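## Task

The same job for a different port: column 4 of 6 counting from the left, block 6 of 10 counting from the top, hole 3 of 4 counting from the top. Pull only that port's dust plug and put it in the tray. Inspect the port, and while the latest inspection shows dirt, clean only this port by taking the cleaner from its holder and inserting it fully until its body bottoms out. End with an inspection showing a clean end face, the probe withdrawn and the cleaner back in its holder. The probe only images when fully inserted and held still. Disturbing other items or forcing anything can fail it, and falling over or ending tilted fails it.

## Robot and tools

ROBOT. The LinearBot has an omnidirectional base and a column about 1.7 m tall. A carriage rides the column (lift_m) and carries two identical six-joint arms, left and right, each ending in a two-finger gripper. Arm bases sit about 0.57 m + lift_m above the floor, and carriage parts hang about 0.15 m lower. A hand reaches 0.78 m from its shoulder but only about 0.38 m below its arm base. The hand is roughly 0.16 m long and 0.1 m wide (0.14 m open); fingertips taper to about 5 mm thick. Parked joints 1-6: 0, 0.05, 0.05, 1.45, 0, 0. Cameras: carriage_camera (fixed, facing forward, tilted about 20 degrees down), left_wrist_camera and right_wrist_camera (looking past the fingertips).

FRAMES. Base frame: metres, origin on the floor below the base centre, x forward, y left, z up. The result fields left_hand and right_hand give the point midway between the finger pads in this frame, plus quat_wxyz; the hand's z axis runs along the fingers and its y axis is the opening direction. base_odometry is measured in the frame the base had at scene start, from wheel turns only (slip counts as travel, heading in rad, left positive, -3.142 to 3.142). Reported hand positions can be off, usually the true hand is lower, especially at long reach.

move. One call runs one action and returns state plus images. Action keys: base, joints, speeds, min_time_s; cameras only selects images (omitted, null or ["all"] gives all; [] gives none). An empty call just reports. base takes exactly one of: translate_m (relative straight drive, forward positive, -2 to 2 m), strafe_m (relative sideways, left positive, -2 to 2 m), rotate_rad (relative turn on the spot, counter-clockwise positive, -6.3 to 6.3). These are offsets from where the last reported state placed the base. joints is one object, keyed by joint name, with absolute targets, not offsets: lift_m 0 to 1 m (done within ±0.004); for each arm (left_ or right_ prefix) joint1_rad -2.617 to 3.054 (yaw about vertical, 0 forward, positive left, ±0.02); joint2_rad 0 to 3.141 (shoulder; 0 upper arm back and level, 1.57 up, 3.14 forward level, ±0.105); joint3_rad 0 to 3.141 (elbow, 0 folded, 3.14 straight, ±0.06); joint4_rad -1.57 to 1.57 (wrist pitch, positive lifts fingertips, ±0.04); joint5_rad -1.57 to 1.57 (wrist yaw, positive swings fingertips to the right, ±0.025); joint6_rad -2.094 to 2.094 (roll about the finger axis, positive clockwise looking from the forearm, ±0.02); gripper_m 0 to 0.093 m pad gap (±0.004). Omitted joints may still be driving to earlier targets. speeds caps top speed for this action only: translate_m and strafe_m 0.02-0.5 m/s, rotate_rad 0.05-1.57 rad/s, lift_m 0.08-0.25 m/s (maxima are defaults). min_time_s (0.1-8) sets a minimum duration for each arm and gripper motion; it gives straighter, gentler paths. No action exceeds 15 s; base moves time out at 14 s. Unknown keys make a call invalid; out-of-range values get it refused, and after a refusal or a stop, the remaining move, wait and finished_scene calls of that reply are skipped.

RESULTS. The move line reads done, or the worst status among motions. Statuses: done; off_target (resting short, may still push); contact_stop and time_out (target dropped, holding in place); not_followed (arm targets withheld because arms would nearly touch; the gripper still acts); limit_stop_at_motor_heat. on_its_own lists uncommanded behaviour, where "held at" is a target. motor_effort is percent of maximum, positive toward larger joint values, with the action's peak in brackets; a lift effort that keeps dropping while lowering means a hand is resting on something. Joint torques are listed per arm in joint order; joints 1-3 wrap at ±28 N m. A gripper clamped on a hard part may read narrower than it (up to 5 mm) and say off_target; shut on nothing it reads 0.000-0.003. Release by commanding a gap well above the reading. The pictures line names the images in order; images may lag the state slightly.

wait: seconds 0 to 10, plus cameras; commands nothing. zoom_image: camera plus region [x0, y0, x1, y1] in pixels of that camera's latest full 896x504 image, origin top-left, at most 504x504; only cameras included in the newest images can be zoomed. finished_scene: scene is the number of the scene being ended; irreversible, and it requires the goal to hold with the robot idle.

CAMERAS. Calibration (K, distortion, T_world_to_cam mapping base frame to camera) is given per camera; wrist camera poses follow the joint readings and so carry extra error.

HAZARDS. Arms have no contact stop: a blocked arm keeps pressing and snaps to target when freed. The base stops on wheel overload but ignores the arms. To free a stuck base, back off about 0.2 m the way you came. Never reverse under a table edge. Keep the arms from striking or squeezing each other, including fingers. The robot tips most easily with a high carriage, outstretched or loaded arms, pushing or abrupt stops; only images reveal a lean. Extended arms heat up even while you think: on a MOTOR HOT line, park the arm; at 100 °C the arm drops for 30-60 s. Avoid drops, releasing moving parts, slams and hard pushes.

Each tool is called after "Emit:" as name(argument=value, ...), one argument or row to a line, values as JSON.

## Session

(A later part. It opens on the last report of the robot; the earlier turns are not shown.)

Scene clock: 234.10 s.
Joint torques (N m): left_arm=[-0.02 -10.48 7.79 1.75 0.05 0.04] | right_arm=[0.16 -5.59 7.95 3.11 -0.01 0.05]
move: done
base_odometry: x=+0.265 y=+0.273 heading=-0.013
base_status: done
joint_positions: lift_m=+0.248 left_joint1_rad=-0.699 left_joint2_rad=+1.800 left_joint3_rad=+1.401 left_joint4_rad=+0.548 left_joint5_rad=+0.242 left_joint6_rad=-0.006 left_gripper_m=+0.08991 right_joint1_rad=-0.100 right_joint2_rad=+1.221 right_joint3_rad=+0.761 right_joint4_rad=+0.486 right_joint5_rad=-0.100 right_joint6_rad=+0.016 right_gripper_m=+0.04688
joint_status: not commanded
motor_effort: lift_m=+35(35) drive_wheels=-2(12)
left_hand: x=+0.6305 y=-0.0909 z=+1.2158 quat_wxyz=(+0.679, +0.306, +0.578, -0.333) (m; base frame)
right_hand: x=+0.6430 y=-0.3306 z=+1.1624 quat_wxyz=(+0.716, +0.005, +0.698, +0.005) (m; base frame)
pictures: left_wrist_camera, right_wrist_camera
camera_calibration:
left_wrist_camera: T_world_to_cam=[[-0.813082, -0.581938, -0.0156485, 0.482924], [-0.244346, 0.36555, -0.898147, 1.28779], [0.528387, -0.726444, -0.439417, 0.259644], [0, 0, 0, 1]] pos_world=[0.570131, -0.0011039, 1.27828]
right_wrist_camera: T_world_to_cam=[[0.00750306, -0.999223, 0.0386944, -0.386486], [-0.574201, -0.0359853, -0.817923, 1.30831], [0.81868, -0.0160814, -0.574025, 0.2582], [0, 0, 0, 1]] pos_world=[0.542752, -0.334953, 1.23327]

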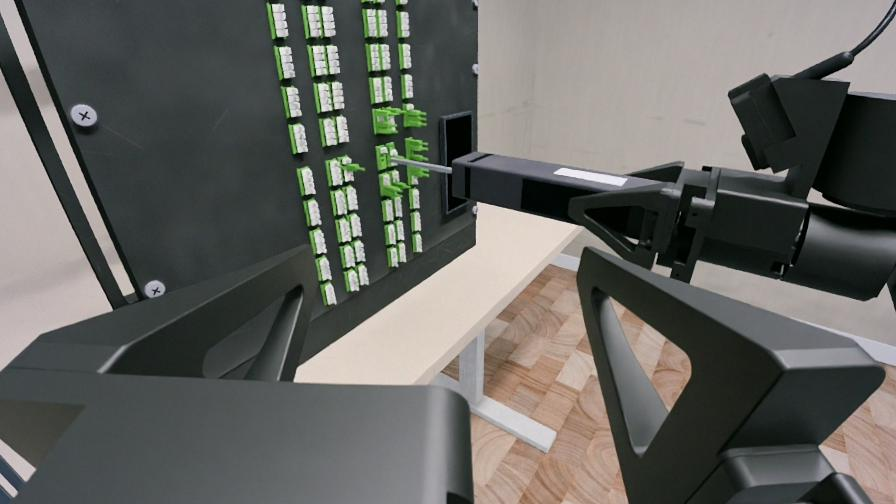

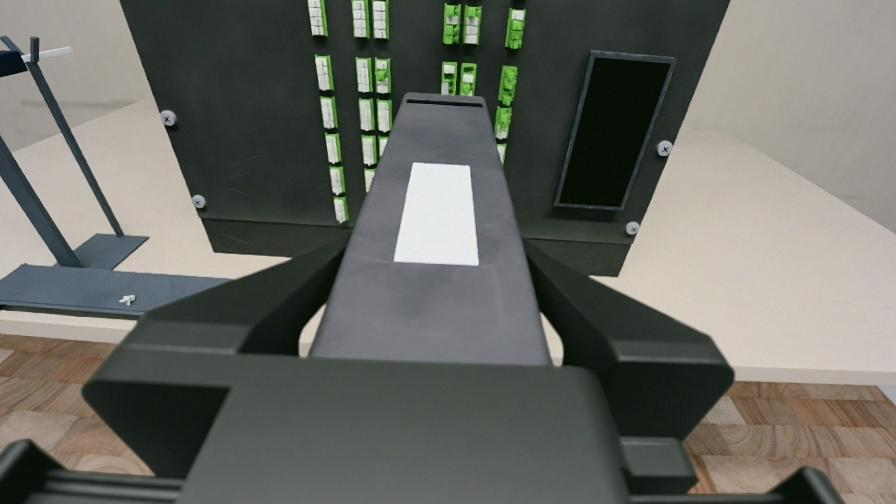

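Emit:
move(
  base={"strafe_m": -0.0018},
  joints={"lift_m": 0.2442},
  speeds={"strafe_m": 0.02},
  cameras=[],
)

Emit:
move(
  base={"translate_m": 0.009},
  speeds={"translate_m": 0.03},
  cameras=["left_wrist_camera", "right_wrist_camera"],
)

Emit:
zoom_image(
  camera="left_wrist_camera",
  region=[360, 130, 410, 190],
)

Emit:
zoom_image(
  camera="right_wrist_camera",
  region=[425, 50, 465, 100],
)

Scene clock: 244.17 s.
Joint torques (N m): left_arm=[0.13 -10.43 8.06 1.82 0.06 0.02] | right_arm=[0.17 -5.6 8.01 3.1 -0.01 0.05]
move: done
base_odometry: x=+0.265 y=+0.271 heading=-0.013
base_status: done
joint_positions: lift_m=+0.244 left_joint1_rad=-0.701 left_joint2_rad=+1.800 left_joint3_rad=+1.401 left_joint4_rad=+0.547 left_joint5_rad=+0.243 left_joint6_rad=-0.006 left_gripper_m=+0.08991 right_joint1_rad=-0.100 right_joint2_rad=+1.221 right_joint3_rad=+0.761 right_joint4_rad=+0.486 right_joint5_rad=-0.099 right_joint6_rad=+0.016 right_gripper_m=+0.04688
joint_status: all done
motor_effort: lift_m=+34(36) drive_wheels=-2(7)
left_hand: x=+0.6295 y=-0.0919 z=+1.2121 quat_wxyz=(+0.678, +0.307, +0.578, -0.334) (m; base frame)
right_hand: x=+0.6430 y=-0.3306 z=+1.1588 quat_wxyz=(+0.716, +0.005, +0.698, +0.004) (m; base frame)
pictures: none
No camera images: "cameras" was empty.

Scene clock: 245.00 s.
Joint torques (N m): left_arm=[0.21 -10.52 7.92 1.81 0.05 0.06] | right_arm=[0.21 -5.64 7.97 3.1 -0.02 0.04]
move: done
base_odometry: x=+0.274 y=+0.271 heading=-0.012
base_status: done
joint_positions: lift_m=+0.244 left_joint1_rad=-0.701 left_joint2_rad=+1.800 left_joint3_rad=+1.401 left_joint4_rad=+0.547 left_joint5_rad=+0.243 left_joint6_rad=-0.006 left_gripper_m=+0.08991 right_joint1_rad=-0.100 right_joint2_rad=+1.221 right_joint3_rad=+0.761 right_joint4_rad=+0.486 right_joint5_rad=-0.099 right_joint6_rad=+0.016 right_gripper_m=+0.04688
joint_status: not commanded
motor_effort: lift_m=+34(34) drive_wheels=+3(13)
left_hand: x=+0.6295 y=-0.0919 z=+1.2122 quat_wxyz=(+0.678, +0.307, +0.578, -0.334) (m; base frame)
right_hand: x=+0.6430 y=-0.3306 z=+1.1589 quat_wxyz=(+0.716, +0.005, +0.698, +0.004) (m; base frame)
pictures: left_wrist_camera, right_wrist_camera
camera_calibration:
left_wrist_camera: T_world_to_cam=[[-0.814867, -0.579437, -0.0156714, 0.482888], [-0.243387, 0.366564, -0.897994, 1.28404], [0.526075, -0.727931, -0.439728, 0.259589], [0, 0, 0, 1]] pos_world=[0.569444, -0.00191691, 1.27478]
right_wrist_camera: T_world_to_cam=[[0.00708534, -0.999229, 0.0386225, -0.38614], [-0.574211, -0.0356864, -0.817929, 1.30564], [0.818677, -0.0163821, -0.574021, 0.256144], [0, 0, 0, 1]] pos_world=[0.542751, -0.335053, 1.22987]

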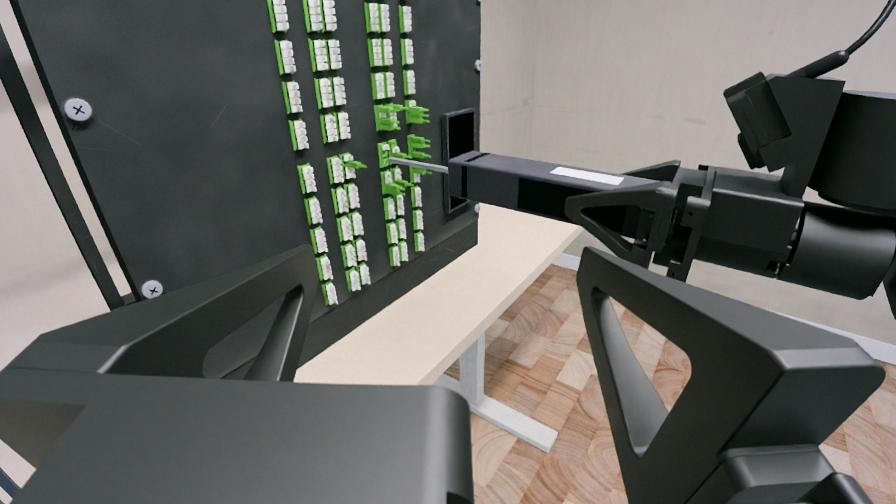

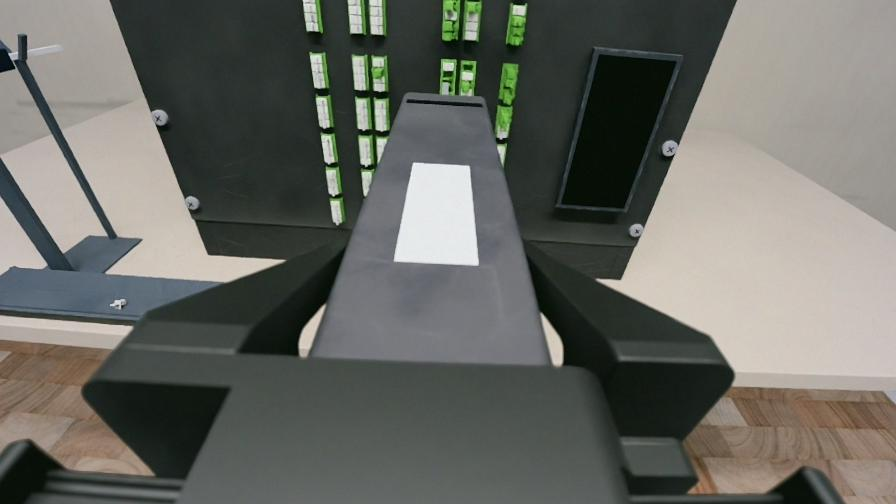

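Scaled by 8.400 from the camera's 896x504 image, which has a finer 1280x720 frame.

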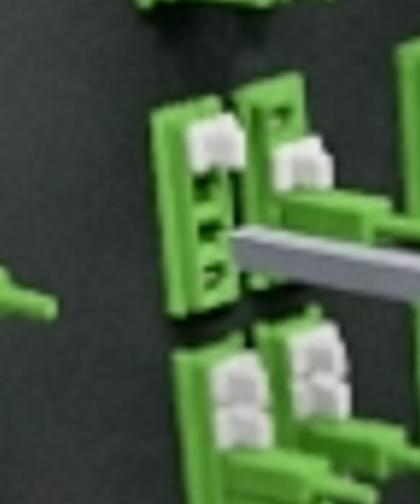

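Scaled by 10.080 from the camera's 896x504 image, which has a finer 1280x720 frame.

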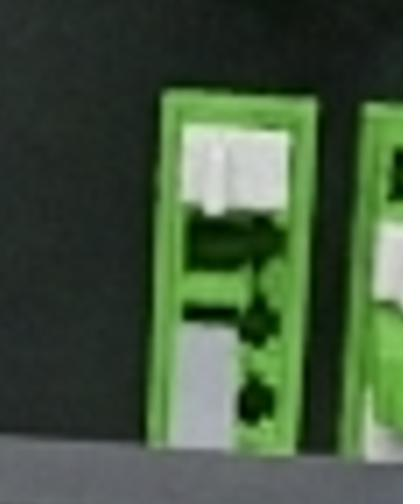

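Emit:
move(
  base={"strafe_m": -0.001},
  speeds={"strafe_m": 0.02},
  cameras=[],
)

Emit:
move(
  base={"translate_m": 0.004},
  speeds={"translate_m": 0.02},
  cameras=["left_wrist_camera", "right_wrist_camera"],
)

Emit:
zoom_image(
  camera="left_wrist_camera",
  region=[370, 136, 402, 172],
)

Emit:
zoom_image(
  camera="right_wrist_camera",
  region=[425, 50, 465, 100],
)

Scene clock: 256.30 s.
Joint torques (N m): left_arm=[0.24 -10.47 7.84 1.78 0.04 0.04] | right_arm=[0.12 -5.61 7.99 3.12 -0.01 0.05]
move: done
base_odometry: x=+0.274 y=+0.270 heading=-0.012
base_status: done
joint_positions: lift_m=+0.244 left_joint1_rad=-0.701 left_joint2_rad=+1.800 left_joint3_rad=+1.401 left_joint4_rad=+0.547 left_joint5_rad=+0.243 left_joint6_rad=-0.006 left_gripper_m=+0.08991 right_joint1_rad=-0.100 right_joint2_rad=+1.221 right_joint3_rad=+0.761 right_joint4_rad=+0.486 right_joint5_rad=-0.099 right_joint6_rad=+0.016 right_gripper_m=+0.04688
joint_status: not commanded
motor_effort: lift_m=+34(34) drive_wheels=-2(7)
left_hand: x=+0.6292 y=-0.0921 z=+1.2122 quat_wxyz=(+0.678, +0.307, +0.578, -0.335) (m; base frame)
right_hand: x=+0.6430 y=-0.3306 z=+1.1589 quat_wxyz=(+0.716, +0.005, +0.698, +0.004) (m; base frame)
pictures: none
No camera images: "cameras" was empty.

Scene clock: 256.97 s.
Joint torques (N m): left_arm=[0.34 -10.3 7.83 1.78 0.05 0.02] | right_arm=[0.2 -5.57 7.98 3.1 -0.02 0.04]
move: done
base_odometry: x=+0.278 y=+0.271 heading=-0.011
base_status: done
joint_positions: lift_m=+0.244 left_joint1_rad=-0.703 left_joint2_rad=+1.800 left_joint3_rad=+1.401 left_joint4_rad=+0.547 left_joint5_rad=+0.244 left_joint6_rad=-0.006 left_gripper_m=+0.08991 right_joint1_rad=-0.100 right_joint2_rad=+1.221 right_joint3_rad=+0.761 right_joint4_rad=+0.486 right_joint5_rad=-0.099 right_joint6_rad=+0.016 right_gripper_m=+0.04688
joint_status: not commanded
motor_effort: lift_m=+34(34) drive_wheels=+3(12)
left_hand: x=+0.6286 y=-0.0927 z=+1.2122 quat_wxyz=(+0.678, +0.308, +0.578, -0.336) (m; base frame)
right_hand: x=+0.6430 y=-0.3306 z=+1.1588 quat_wxyz=(+0.716, +0.005, +0.698, +0.004) (m; base frame)
pictures: left_wrist_camera, right_wrist_camera
camera_calibration:
left_wrist_camera: T_world_to_cam=[[-0.816848, -0.576631, -0.0159883, 0.483593], [-0.24196, 0.367654, -0.897934, 1.28324], [0.523655, -0.729607, -0.439839, 0.260965], [0, 0, 0, 1]] pos_world=[0.568859, -0.00253147, 1.27478]
right_wrist_camera: T_world_to_cam=[[0.00710163, -0.999229, 0.0386229, -0.386146], [-0.574506, -0.0356903, -0.817722, 1.30546], [0.81847, -0.0163819, -0.574316, 0.256563], [0, 0, 0, 1]] pos_world=[0.54275, -0.335053, 1.22977]

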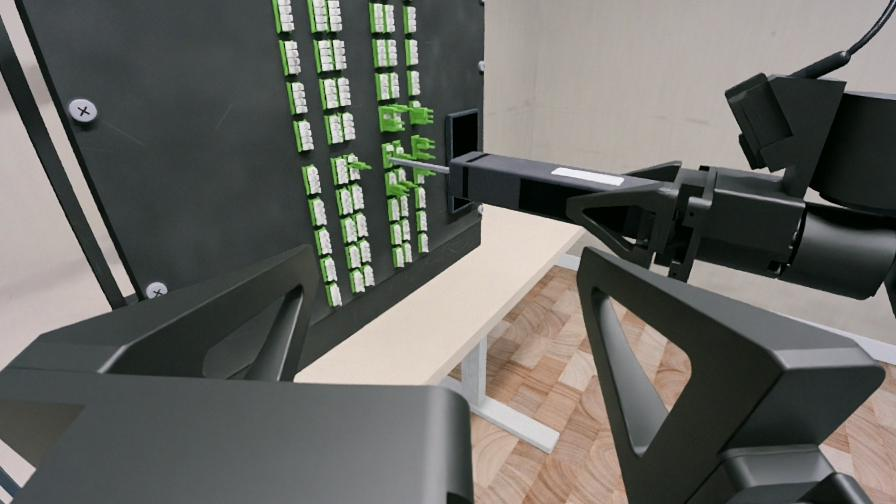

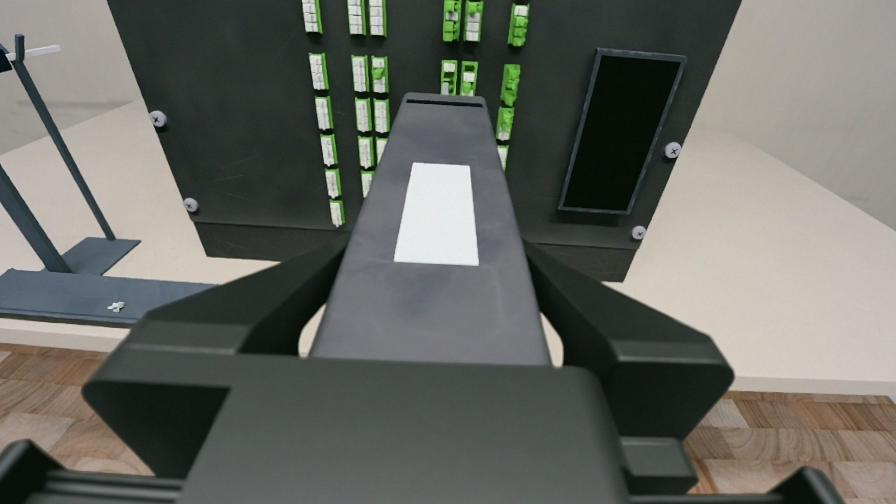

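Scaled by 14.000 from the camera's 896x504 image, which has a finer 1280x720 frame.

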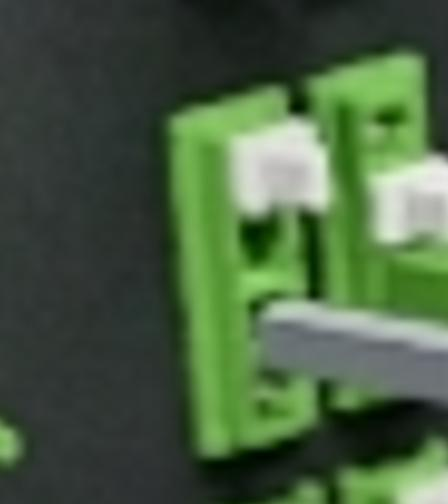

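Scaled by 10.080 from the camera's 896x504 image, which has a finer 1280x720 frame.

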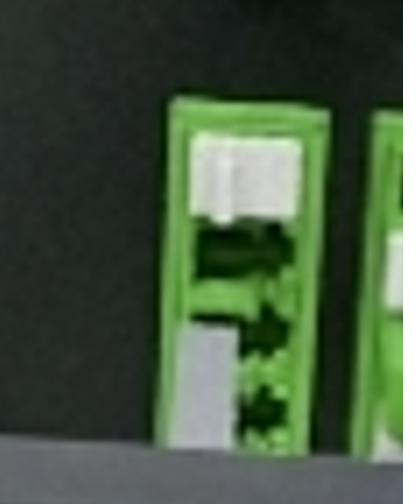

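Emit:
move(
  base={"strafe_m": -0.0016},
  joints={"lift_m": 0.2449},
  speeds={"strafe_m": 0.02},
  cameras=["left_wrist_camera", "right_wrist_camera"],
)

Emit:
zoom_image(
  camera="left_wrist_camera",
  region=[370, 136, 402, 172],
)

Emit:
zoom_image(
  camera="right_wrist_camera",
  region=[425, 50, 465, 100],
)

Scene clock: 266.13 s.
Joint torques (N m): left_arm=[0.18 -10.25 7.91 1.77 0.05 0.02] | right_arm=[0.18 -5.63 8.06 3.08 -0.01 0.05]
move: done
base_odometry: x=+0.278 y=+0.269 heading=-0.011
base_status: done
joint_positions: lift_m=+0.245 left_joint1_rad=-0.702 left_joint2_rad=+1.800 left_joint3_rad=+1.401 left_joint4_rad=+0.547 left_joint5_rad=+0.246 left_joint6_rad=-0.006 left_gripper_m=+0.08991 right_joint1_rad=-0.101 right_joint2_rad=+1.221 right_joint3_rad=+0.761 right_joint4_rad=+0.486 right_joint5_rad=-0.099 right_joint6_rad=+0.016 right_gripper_m=+0.04688
joint_status: all done
motor_effort: lift_m=+35(38) drive_wheels=+3(6)
left_hand: x=+0.6286 y=-0.0927 z=+1.2128 quat_wxyz=(+0.677, +0.308, +0.577, -0.336) (m; base frame)
right_hand: x=+0.6430 y=-0.3308 z=+1.1594 quat_wxyz=(+0.716, +0.005, +0.698, +0.004) (m; base frame)
pictures: left_wrist_camera, right_wrist_camera
camera_calibration:
left_wrist_camera: T_world_to_cam=[[-0.817254, -0.576052, -0.0161095, 0.48399], [-0.241625, 0.367908, -0.89792, 1.28357], [0.523176, -0.729937, -0.439863, 0.261527], [0, 0, 0, 1]] pos_world=[0.568861, -0.00253451, 1.27538]
right_wrist_camera: T_world_to_cam=[[0.0067415, -0.999231, 0.0386326, -0.38609], [-0.574516, -0.0354912, -0.817724, 1.30611], [0.818466, -0.0166824, -0.574313, 0.256861], [0, 0, 0, 1]] pos_world=[0.542749, -0.335152, 1.23047]

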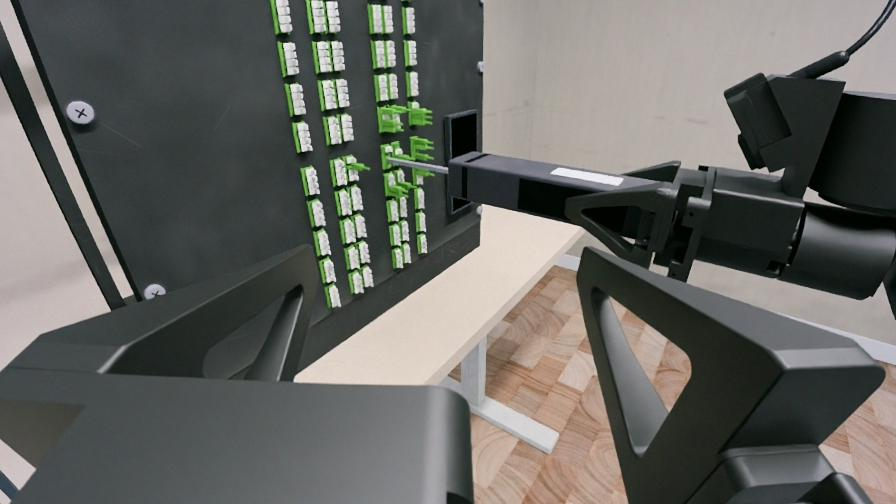

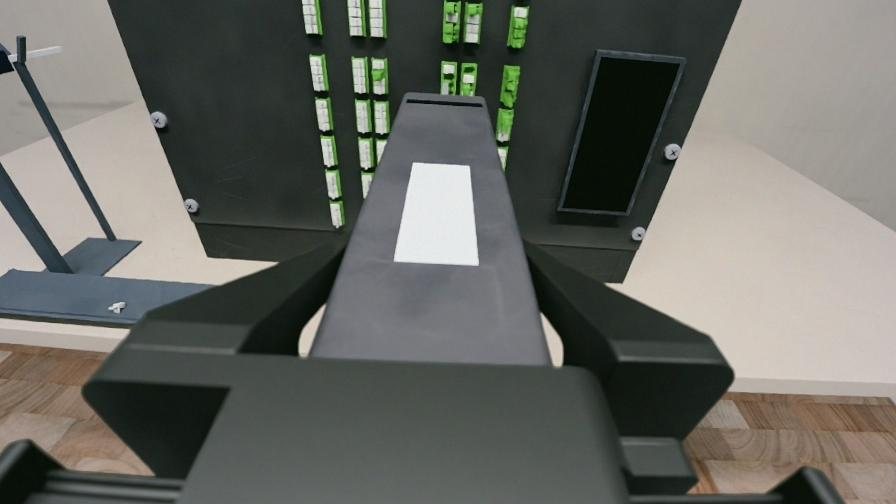

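Scaled by 14.000 from the camera's 896x504 image, which has a finer 1280x720 frame.

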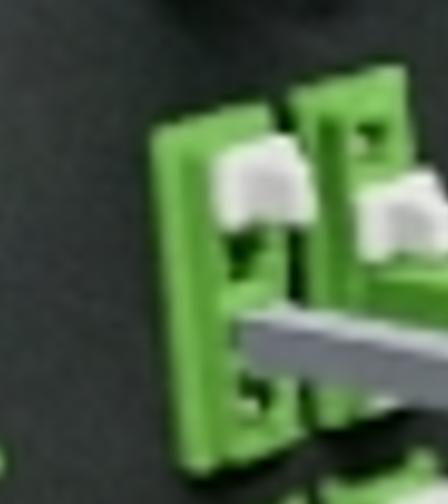

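Scaled by 10.080 from the camera's 896x504 image, which has a finer 1280x720 frame.

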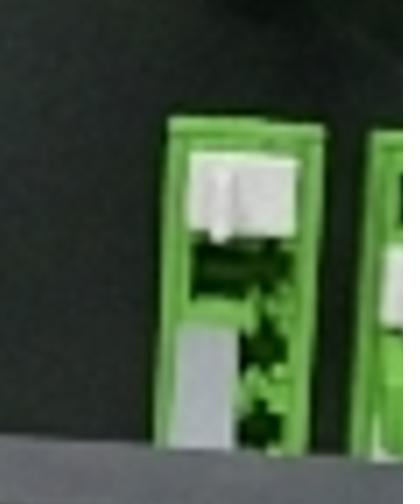

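Emit:
move(
  base={"strafe_m": -0.0015},
  speeds={"strafe_m": 0.02},
  cameras=["right_wrist_camera"],
)

Emit:
zoom_image(
  camera="right_wrist_camera",
  region=[425, 50, 465, 100],
)

Scene clock: 273.43 s.
Joint torques (N m): left_arm=[0.28 -10.35 7.82 1.78 0.04 0.06] | right_arm=[0.2 -5.68 7.94 3.1 0 0.04]
move: done
base_odometry: x=+0.278 y=+0.268 heading=-0.010
base_status: done
joint_positions: lift_m=+0.245 left_joint1_rad=-0.702 left_joint2_rad=+1.800 left_joint3_rad=+1.401 left_joint4_rad=+0.547 left_joint5_rad=+0.246 left_joint6_rad=-0.006 left_gripper_m=+0.08991 right_joint1_rad=-0.101 right_joint2_rad=+1.221 right_joint3_rad=+0.761 right_joint4_rad=+0.485 right_joint5_rad=-0.099 right_joint6_rad=+0.016 right_gripper_m=+0.04688
joint_status: not commanded
motor_effort: lift_m=+35(35) drive_wheels=+3(6)
left_hand: x=+0.6287 y=-0.0926 z=+1.2128 quat_wxyz=(+0.677, +0.308, +0.577, -0.336) (m; base frame)
right_hand: x=+0.6430 y=-0.3309 z=+1.1594 quat_wxyz=(+0.716, +0.005, +0.698, +0.004) (m; base frame)
pictures: right_wrist_camera
camera_calibration:
right_wrist_camera: T_world_to_cam=[[0.00633776, -0.999236, 0.0385578, -0.385877], [-0.574867, -0.0351908, -0.81749, 1.30608], [0.818222, -0.0169845, -0.574651, 0.257169], [0, 0, 0, 1]] pos_world=[0.542846, -0.335252, 1.23037]

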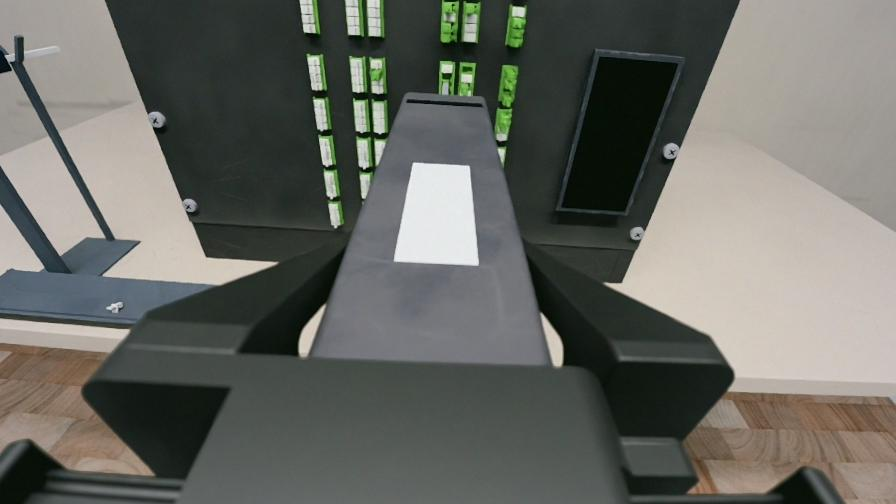

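Scaled by 10.080 from the camera's 896x504 image, which has a finer 1280x720 frame.

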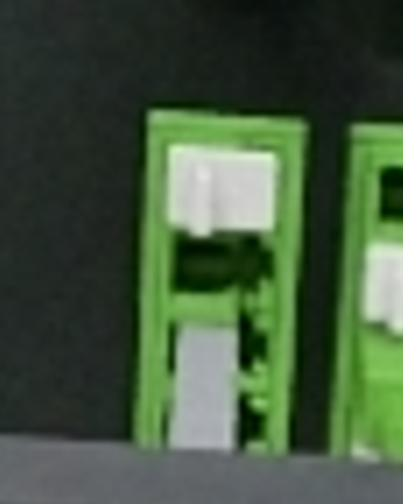

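Emit:
move(
  base={"translate_m": 0.003},
  speeds={"translate_m": 0.02},
  cameras=["left_wrist_camera", "right_wrist_camera"],
)

Emit:
zoom_image(
  camera="left_wrist_camera",
  region=[370, 136, 402, 172],
)

Emit:
zoom_image(
  camera="right_wrist_camera",
  region=[425, 50, 465, 100],
)

Scene clock: 282.67 s.
Joint torques (N m): left_arm=[0.14 -10.22 7.98 1.76 0.01 0.05] | right_arm=[0.18 -4.66 8.2 3.22 -0.01 0.04]
move: done
base_odometry: x=+0.281 y=+0.268 heading=-0.010
base_status: done
joint_positions: lift_m=+0.245 left_joint1_rad=-0.702 left_joint2_rad=+1.800 left_joint3_rad=+1.401 left_joint4_rad=+0.547 left_joint5_rad=+0.246 left_joint6_rad=-0.006 left_gripper_m=+0.08991 right_joint1_rad=-0.101 right_joint2_rad=+1.211 right_joint3_rad=+0.760 right_joint4_rad=+0.476 right_joint5_rad=-0.100 right_joint6_rad=+0.016 right_gripper_m=+0.04688
joint_status: not commanded
motor_effort: lift_m=+35(35) drive_wheels=+3(7)
left_hand: x=+0.6287 y=-0.0926 z=+1.2128 quat_wxyz=(+0.677, +0.308, +0.577, -0.336) (m; base frame)
right_hand: x=+0.6409 y=-0.3305 z=+1.1604 quat_wxyz=(+0.716, +0.005, +0.698, +0.005) (m; base frame)
pictures: left_wrist_camera, right_wrist_camera
camera_calibration:
left_wrist_camera: T_world_to_cam=[[-0.817468, -0.575745, -0.0162351, 0.484413], [-0.241434, 0.368117, -0.897886, 1.28341], [0.522929, -0.730074, -0.439929, 0.26177], [0, 0, 0, 1]] pos_world=[0.568963, -0.00243621, 1.27538]
right_wrist_camera: T_world_to_cam=[[0.00758514, -0.999228, 0.0385457, -0.386264], [-0.575425, -0.0358868, -0.817067, 1.30533], [0.81782, -0.0159826, -0.575253, 0.260818], [0, 0, 0, 1]] pos_world=[0.540748, -0.334953, 1.23147]

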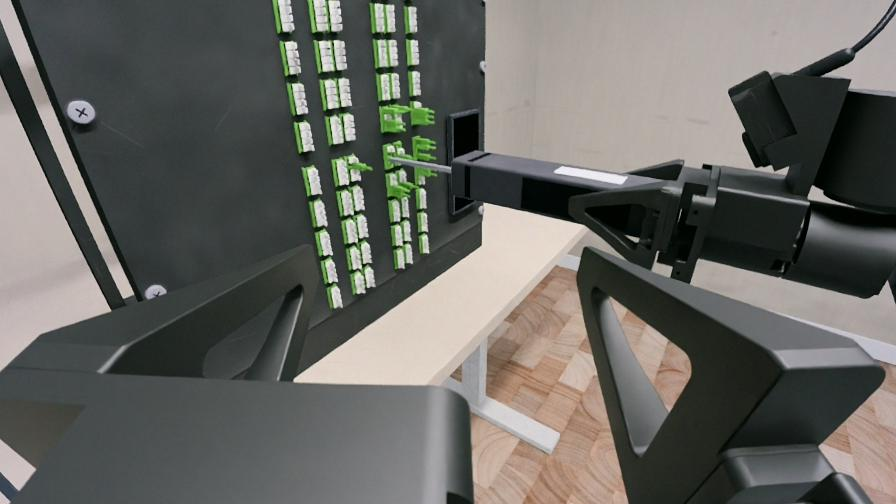

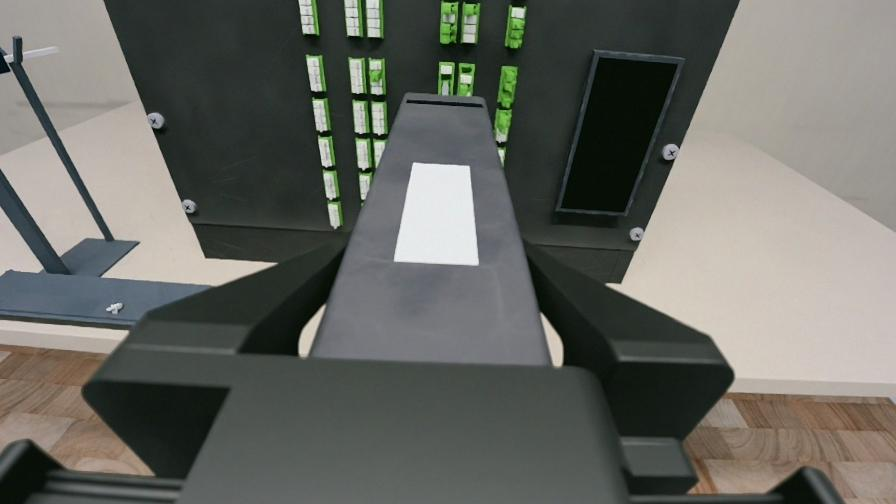

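Scaled by 14.000 from the camera's 896x504 image, which has a finer 1280x720 frame.

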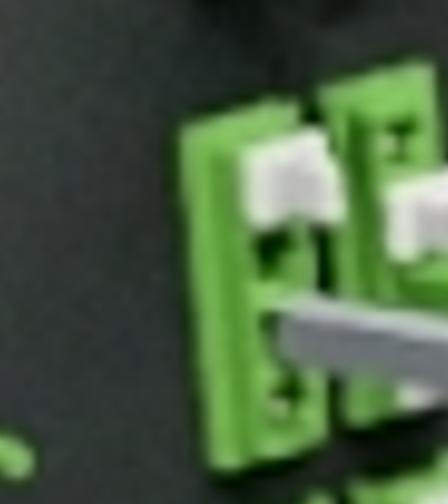

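Scaled by 10.080 from the camera's 896x504 image, which has a finer 1280x720 frame.

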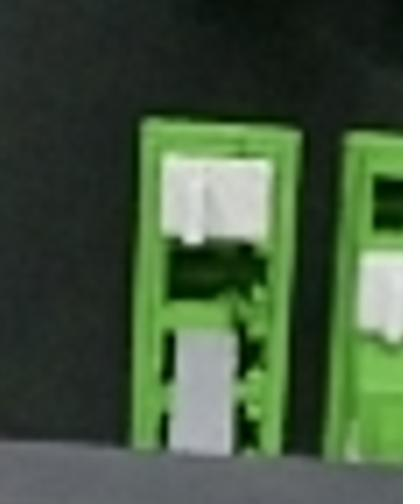

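Emit:
move(
  base={"translate_m": -0.003},
  speeds={"translate_m": 0.02},
  cameras=[],
)

Emit:
move(
  base={"strafe_m": 0.0006},
  speeds={"strafe_m": 0.02},
  cameras=["right_wrist_camera"],
)

Emit:
zoom_image(
  camera="right_wrist_camera",
  region=[425, 50, 465, 100],
)

Scene clock: 289.40 s.
Joint torques (N m): left_arm=[0.4 -10.35 7.88 1.8 0.01 0.02] | right_arm=[0.13 -4.92 8.1 3.18 0 0.04]
move: done
base_odometry: x=+0.278 y=+0.268 heading=-0.010
base_status: done
joint_positions: lift_m=+0.245 left_joint1_rad=-0.702 left_joint2_rad=+1.800 left_joint3_rad=+1.401 left_joint4_rad=+0.547 left_joint5_rad=+0.246 left_joint6_rad=-0.006 left_gripper_m=+0.08991 right_joint1_rad=-0.101 right_joint2_rad=+1.214 right_joint3_rad=+0.760 right_joint4_rad=+0.479 right_joint5_rad=-0.100 right_joint6_rad=+0.016 right_gripper_m=+0.04688
joint_status: not commanded
motor_effort: lift_m=+35(35) drive_wheels=-1(6)
left_hand: x=+0.6285 y=-0.0927 z=+1.2128 quat_wxyz=(+0.677, +0.309, +0.577, -0.336) (m; base frame)
right_hand: x=+0.6415 y=-0.3306 z=+1.1600 quat_wxyz=(+0.716, +0.005, +0.698, +0.005) (m; base frame)
pictures: none
No camera images: "cameras" was empty.

Scene clock: 289.80 s.
Joint torques (N m): left_arm=[0.29 -10.25 7.87 1.79 0.06 0.04] | right_arm=[0.17 -4.92 8.05 3.16 0 0.05]
move: done
base_odometry: x=+0.278 y=+0.269 heading=-0.010
base_status: done
joint_positions: lift_m=+0.245 left_joint1_rad=-0.702 left_joint2_rad=+1.800 left_joint3_rad=+1.401 left_joint4_rad=+0.547 left_joint5_rad=+0.246 left_joint6_rad=-0.006 left_gripper_m=+0.08991 right_joint1_rad=-0.100 right_joint2_rad=+1.214 right_joint3_rad=+0.760 right_joint4_rad=+0.480 right_joint5_rad=-0.102 right_joint6_rad=+0.016 right_gripper_m=+0.04688
joint_status: not commanded
motor_effort: lift_m=+35(35) drive_wheels=+0(2)
left_hand: x=+0.6285 y=-0.0927 z=+1.2128 quat_wxyz=(+0.677, +0.309, +0.577, -0.336) (m; base frame)
right_hand: x=+0.6415 y=-0.3301 z=+1.1601 quat_wxyz=(+0.716, +0.004, +0.698, +0.005) (m; base frame)
pictures: right_wrist_camera
camera_calibration:
right_wrist_camera: T_world_to_cam=[[0.00941581, -0.999211, 0.0385852, -0.387093], [-0.574737, -0.0369842, -0.817502, 1.30524], [0.818284, -0.0144789, -0.574632, 0.259639], [0, 0, 0, 1]] pos_world=[0.541356, -0.334755, 1.23117]

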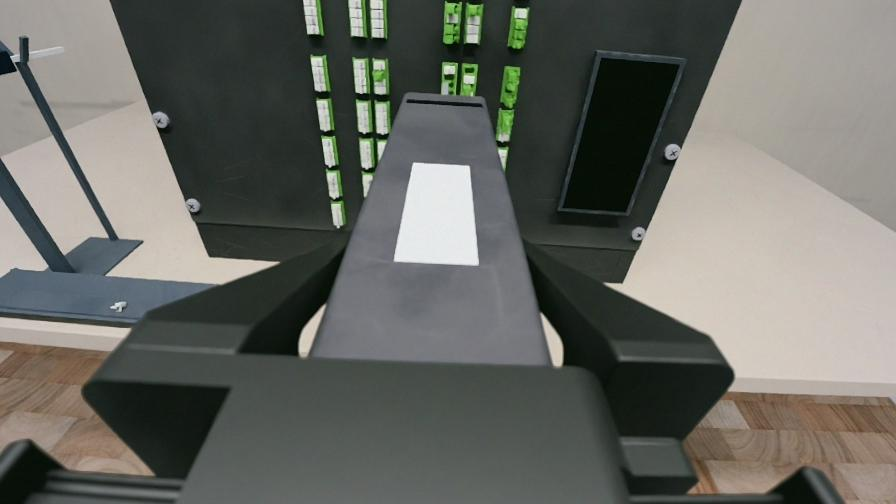

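Scaled by 10.080 from the camera's 896x504 image, which has a finer 1280x720 frame.

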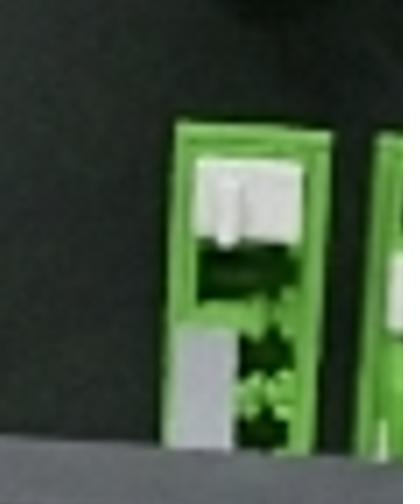

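Emit:
move(
  base={"strafe_m": -0.001},
  speeds={"strafe_m": 0.02},
  cameras=["right_wrist_camera"],
)

Emit:
zoom_image(
  camera="right_wrist_camera",
  region=[425, 50, 465, 100],
)

Scene clock: 292.97 s.
Joint torques (N m): left_arm=[0.44 -10.41 7.91 1.78 0.02 0.04] | right_arm=[0.23 -4.78 8.06 3.19 -0.01 0.04]
move: done
base_odometry: x=+0.278 y=+0.268 heading=-0.009
base_status: done
joint_positions: lift_m=+0.245 left_joint1_rad=-0.702 left_joint2_rad=+1.800 left_joint3_rad=+1.401 left_joint4_rad=+0.547 left_joint5_rad=+0.247 left_joint6_rad=-0.006 left_gripper_m=+0.08991 right_joint1_rad=-0.100 right_joint2_rad=+1.214 right_joint3_rad=+0.760 right_joint4_rad=+0.480 right_joint5_rad=-0.101 right_joint6_rad=+0.016 right_gripper_m=+0.04688
joint_status: not commanded
motor_effort: lift_m=+35(35) drive_wheels=+3(5)
left_hand: x=+0.6285 y=-0.0928 z=+1.2128 quat_wxyz=(+0.677, +0.309, +0.577, -0.336) (m; base frame)
right_hand: x=+0.6415 y=-0.3301 z=+1.1603 quat_wxyz=(+0.716, +0.004, +0.698, +0.005) (m; base frame)
pictures: right_wrist_camera
camera_calibration:
right_wrist_camera: T_world_to_cam=[[0.00900153, -0.999209, 0.0387381, -0.387059], [-0.574161, -0.0368818, -0.817912, 1.30549], [0.818693, -0.0148794, -0.574038, 0.258691], [0, 0, 0, 1]] pos_world=[0.541257, -0.334755, 1.23127]

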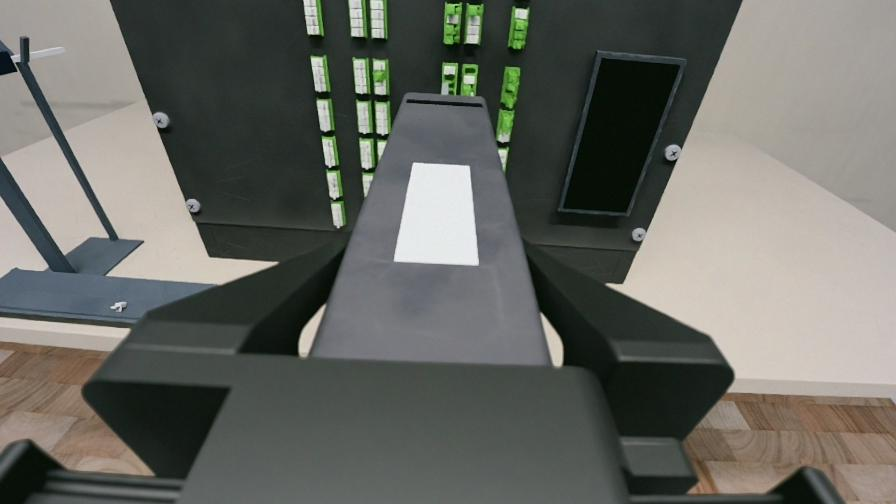

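Scaled by 10.080 from the camera's 896x504 image, which has a finer 1280x720 frame.

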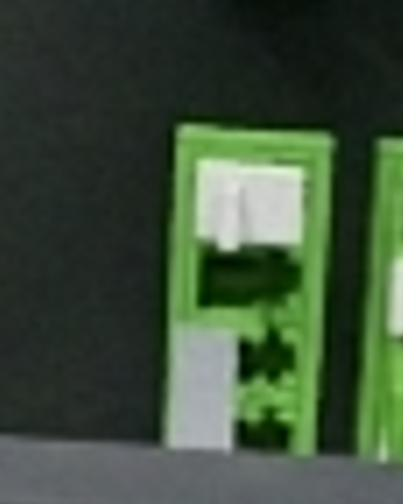

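Emit:
move(
  base={"strafe_m": -0.0013},
  joints={"lift_m": 0.2441},
  speeds={"strafe_m": 0.02},
  cameras=["right_wrist_camera"],
)

Emit:
zoom_image(
  camera="right_wrist_camera",
  region=[425, 50, 465, 100],
)

Scene clock: 297.00 s.
Joint torques (N m): left_arm=[0.38 -10.35 7.98 1.8 0.03 0.02] | right_arm=[0.21 -4.96 8.08 3.15 0 0.04]
move: done
base_odometry: x=+0.278 y=+0.267 heading=-0.009
base_status: done
joint_positions: lift_m=+0.244 left_joint1_rad=-0.702 left_joint2_rad=+1.800 left_joint3_rad=+1.401 left_joint4_rad=+0.547 left_joint5_rad=+0.248 left_joint6_rad=-0.006 left_gripper_m=+0.08991 right_joint1_rad=-0.101 right_joint2_rad=+1.214 right_joint3_rad=+0.760 right_joint4_rad=+0.482 right_joint5_rad=-0.101 right_joint6_rad=+0.016 right_gripper_m=+0.04688
joint_status: all done
motor_effort: lift_m=+34(34) drive_wheels=+3(7)
left_hand: x=+0.6283 y=-0.0929 z=+1.2122 quat_wxyz=(+0.677, +0.309, +0.577, -0.336) (m; base frame)
right_hand: x=+0.6415 y=-0.3304 z=+1.1600 quat_wxyz=(+0.717, +0.004, +0.697, +0.005) (m; base frame)
pictures: right_wrist_camera
camera_calibration:
right_wrist_camera: T_world_to_cam=[[0.00819785, -0.999209, 0.0389129, -0.386919], [-0.572889, -0.0365879, -0.818816, 1.30554], [0.819592, -0.0155802, -0.572736, 0.256158], [0, 0, 0, 1]] pos_world=[0.541159, -0.334854, 1.23077]

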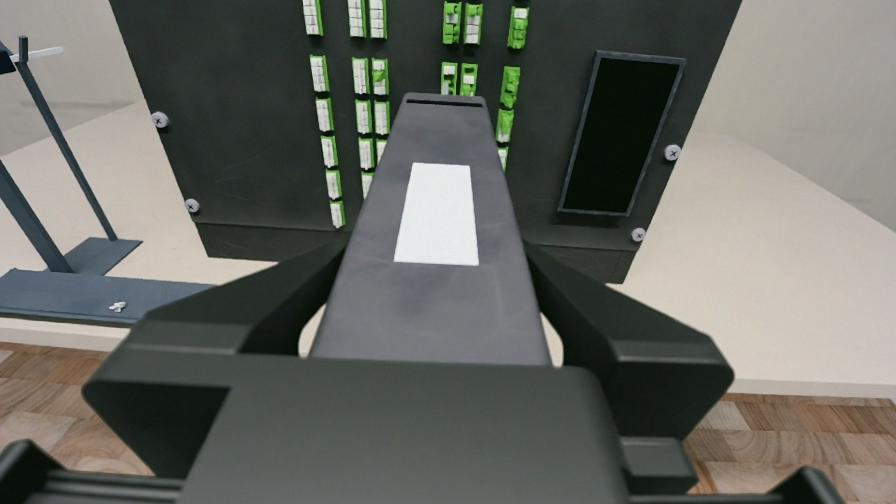

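Scaled by 10.080 from the camera's 896x504 image, which has a finer 1280x720 frame.

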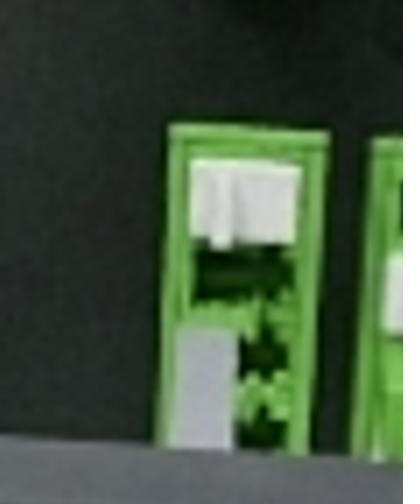

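Emit:
move(
  base={"strafe_m": -0.0013},
  joints={"lift_m": 0.2435},
  speeds={"strafe_m": 0.02},
  cameras=["right_wrist_camera"],
)

Emit:
zoom_image(
  camera="right_wrist_camera",
  region=[425, 50, 465, 100],
)

Scene clock: 300.83 s.
Joint torques (N m): left_arm=[0.18 -10.45 7.95 1.79 -0.01 0.03] | right_arm=[0.2 -4.92 8.06 3.15 0 0.04]
move: done
base_odometry: x=+0.278 y=+0.266 heading=-0.009
base_status: done
joint_positions: lift_m=+0.244 left_joint1_rad=-0.702 left_joint2_rad=+1.800 left_joint3_rad=+1.401 left_joint4_rad=+0.547 left_joint5_rad=+0.248 left_joint6_rad=-0.006 left_gripper_m=+0.08991 right_joint1_rad=-0.101 right_joint2_rad=+1.214 right_joint3_rad=+0.760 right_joint4_rad=+0.483 right_joint5_rad=-0.100 right_joint6_rad=+0.016 right_gripper_m=+0.04688
joint_status: all done
motor_effort: lift_m=+33(34) drive_wheels=+3(8)
left_hand: x=+0.6284 y=-0.0927 z=+1.2116 quat_wxyz=(+0.677, +0.309, +0.577, -0.336) (m; base frame)
right_hand: x=+0.6415 y=-0.3307 z=+1.1596 quat_wxyz=(+0.717, +0.005, +0.697, +0.004) (m; base frame)
pictures: right_wrist_camera
camera_calibration:
right_wrist_camera: T_world_to_cam=[[0.00702961, -0.99922, 0.0388607, -0.386408], [-0.572329, -0.0358874, -0.819239, 1.3056], [0.819994, -0.0164822, -0.572134, 0.254749], [0, 0, 0, 1]] pos_world=[0.541057, -0.335053, 1.23037]

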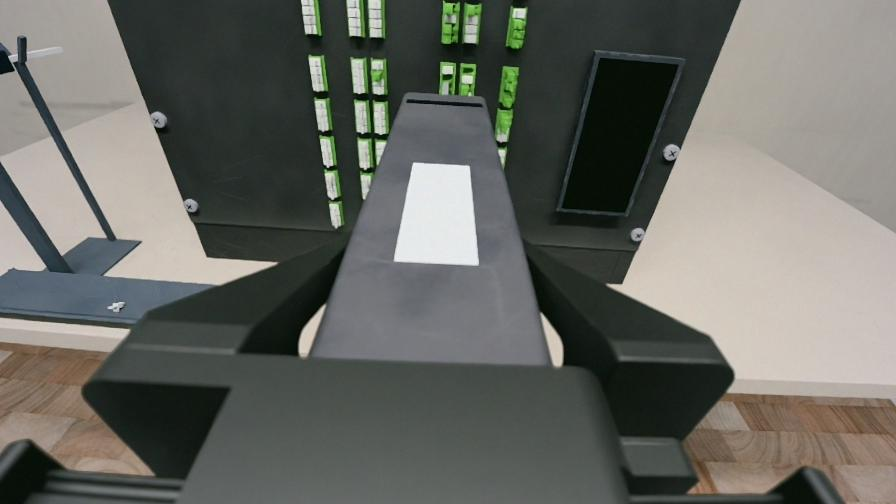

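Scaled by 10.080 from the camera's 896x504 image, which has a finer 1280x720 frame.

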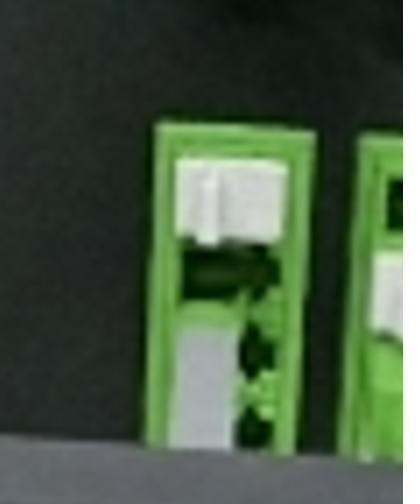

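Emit:
move(
  joints={"lift_m": 0.2418},
  cameras=["left_wrist_camera", "right_wrist_camera"],
)

Emit:
zoom_image(
  camera="left_wrist_camera",
  region=[370, 136, 402, 172],
)

Emit:
zoom_image(
  camera="right_wrist_camera",
  region=[425, 50, 465, 100],
)

Scene clock: 314.40 s.
Joint torques (N m): left_arm=[0.23 -10.48 7.99 1.77 -0.01 0.03] | right_arm=[0.21 -4.93 8.13 3.12 -0.01 0.04]
move: done
base_odometry: x=+0.278 y=+0.266 heading=-0.009
base_status: not commanded
joint_positions: lift_m=+0.242 left_joint1_rad=-0.702 left_joint2_rad=+1.800 left_joint3_rad=+1.401 left_joint4_rad=+0.547 left_joint5_rad=+0.248 left_joint6_rad=-0.006 left_gripper_m=+0.08991 right_joint1_rad=-0.101 right_joint2_rad=+1.214 right_joint3_rad=+0.760 right_joint4_rad=+0.484 right_joint5_rad=-0.100 right_joint6_rad=+0.016 right_gripper_m=+0.04688
joint_status: all done
motor_effort: lift_m=+34(34) drive_wheels=+3(3)
left_hand: x=+0.6285 y=-0.0928 z=+1.2098 quat_wxyz=(+0.677, +0.309, +0.577, -0.336) (m; base frame)
right_hand: x=+0.6415 y=-0.3307 z=+1.1582 quat_wxyz=(+0.717, +0.005, +0.697, +0.004) (m; base frame)
pictures: left_wrist_camera, right_wrist_camera
camera_calibration:
left_wrist_camera: T_world_to_cam=[[-0.81836, -0.574472, -0.0163784, 0.484919], [-0.240951, 0.368839, -0.897719, 1.28025], [0.521756, -0.730711, -0.440263, 0.261513], [0, 0, 0, 1]] pos_world=[0.56887, -0.00254307, 1.27238]
right_wrist_camera: T_world_to_cam=[[0.00696298, -0.999215, 0.0390088, -0.38649], [-0.571398, -0.0359896, -0.819884, 1.30449], [0.820644, -0.0165807, -0.571199, 0.25238], [0, 0, 0, 1]] pos_world=[0.54096, -0.335054, 1.22877]

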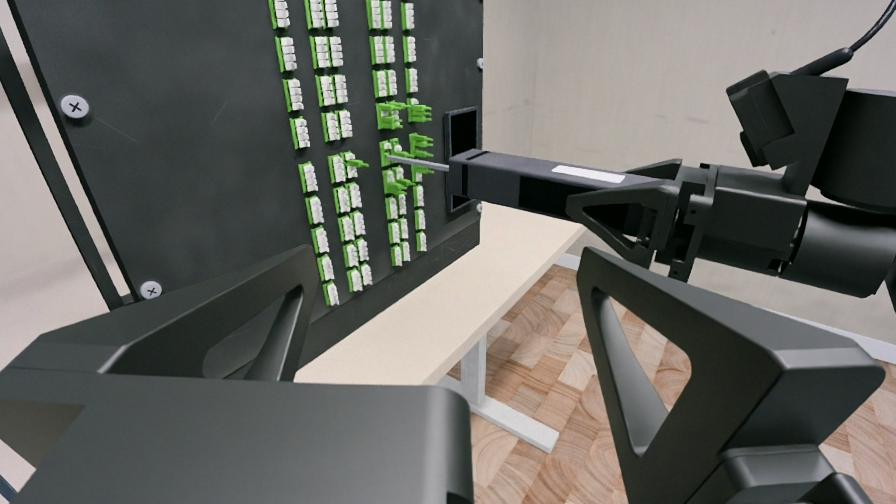

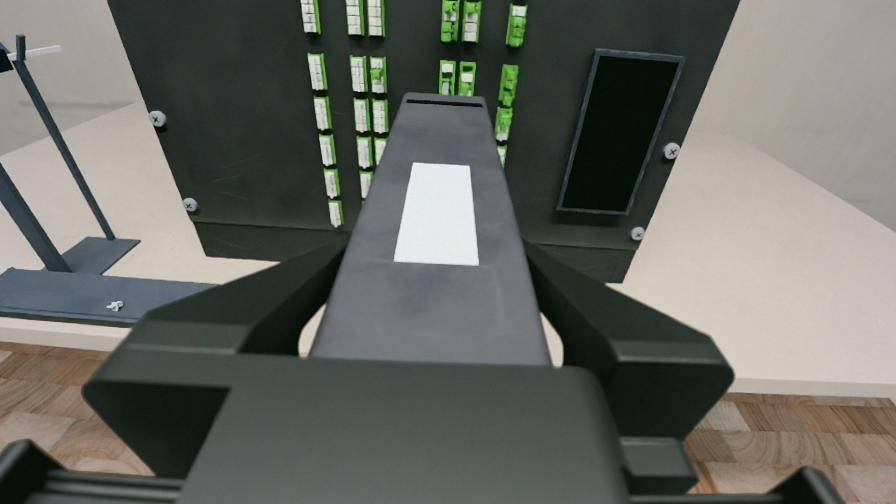

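Scaled by 14.000 from the camera's 896x504 image, which has a finer 1280x720 frame.

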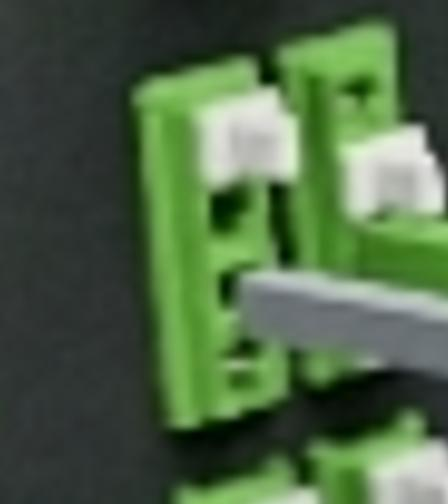

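Scaled by 10.080 from the camera's 896x504 image, which has a finer 1280x720 frame.

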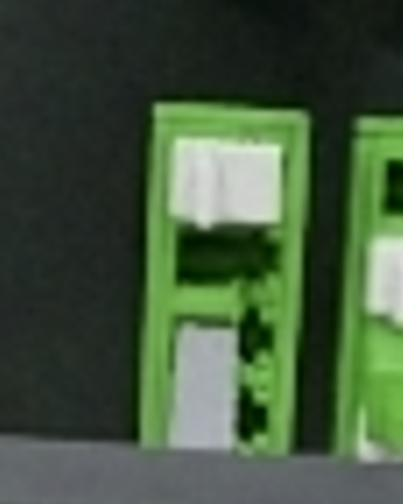

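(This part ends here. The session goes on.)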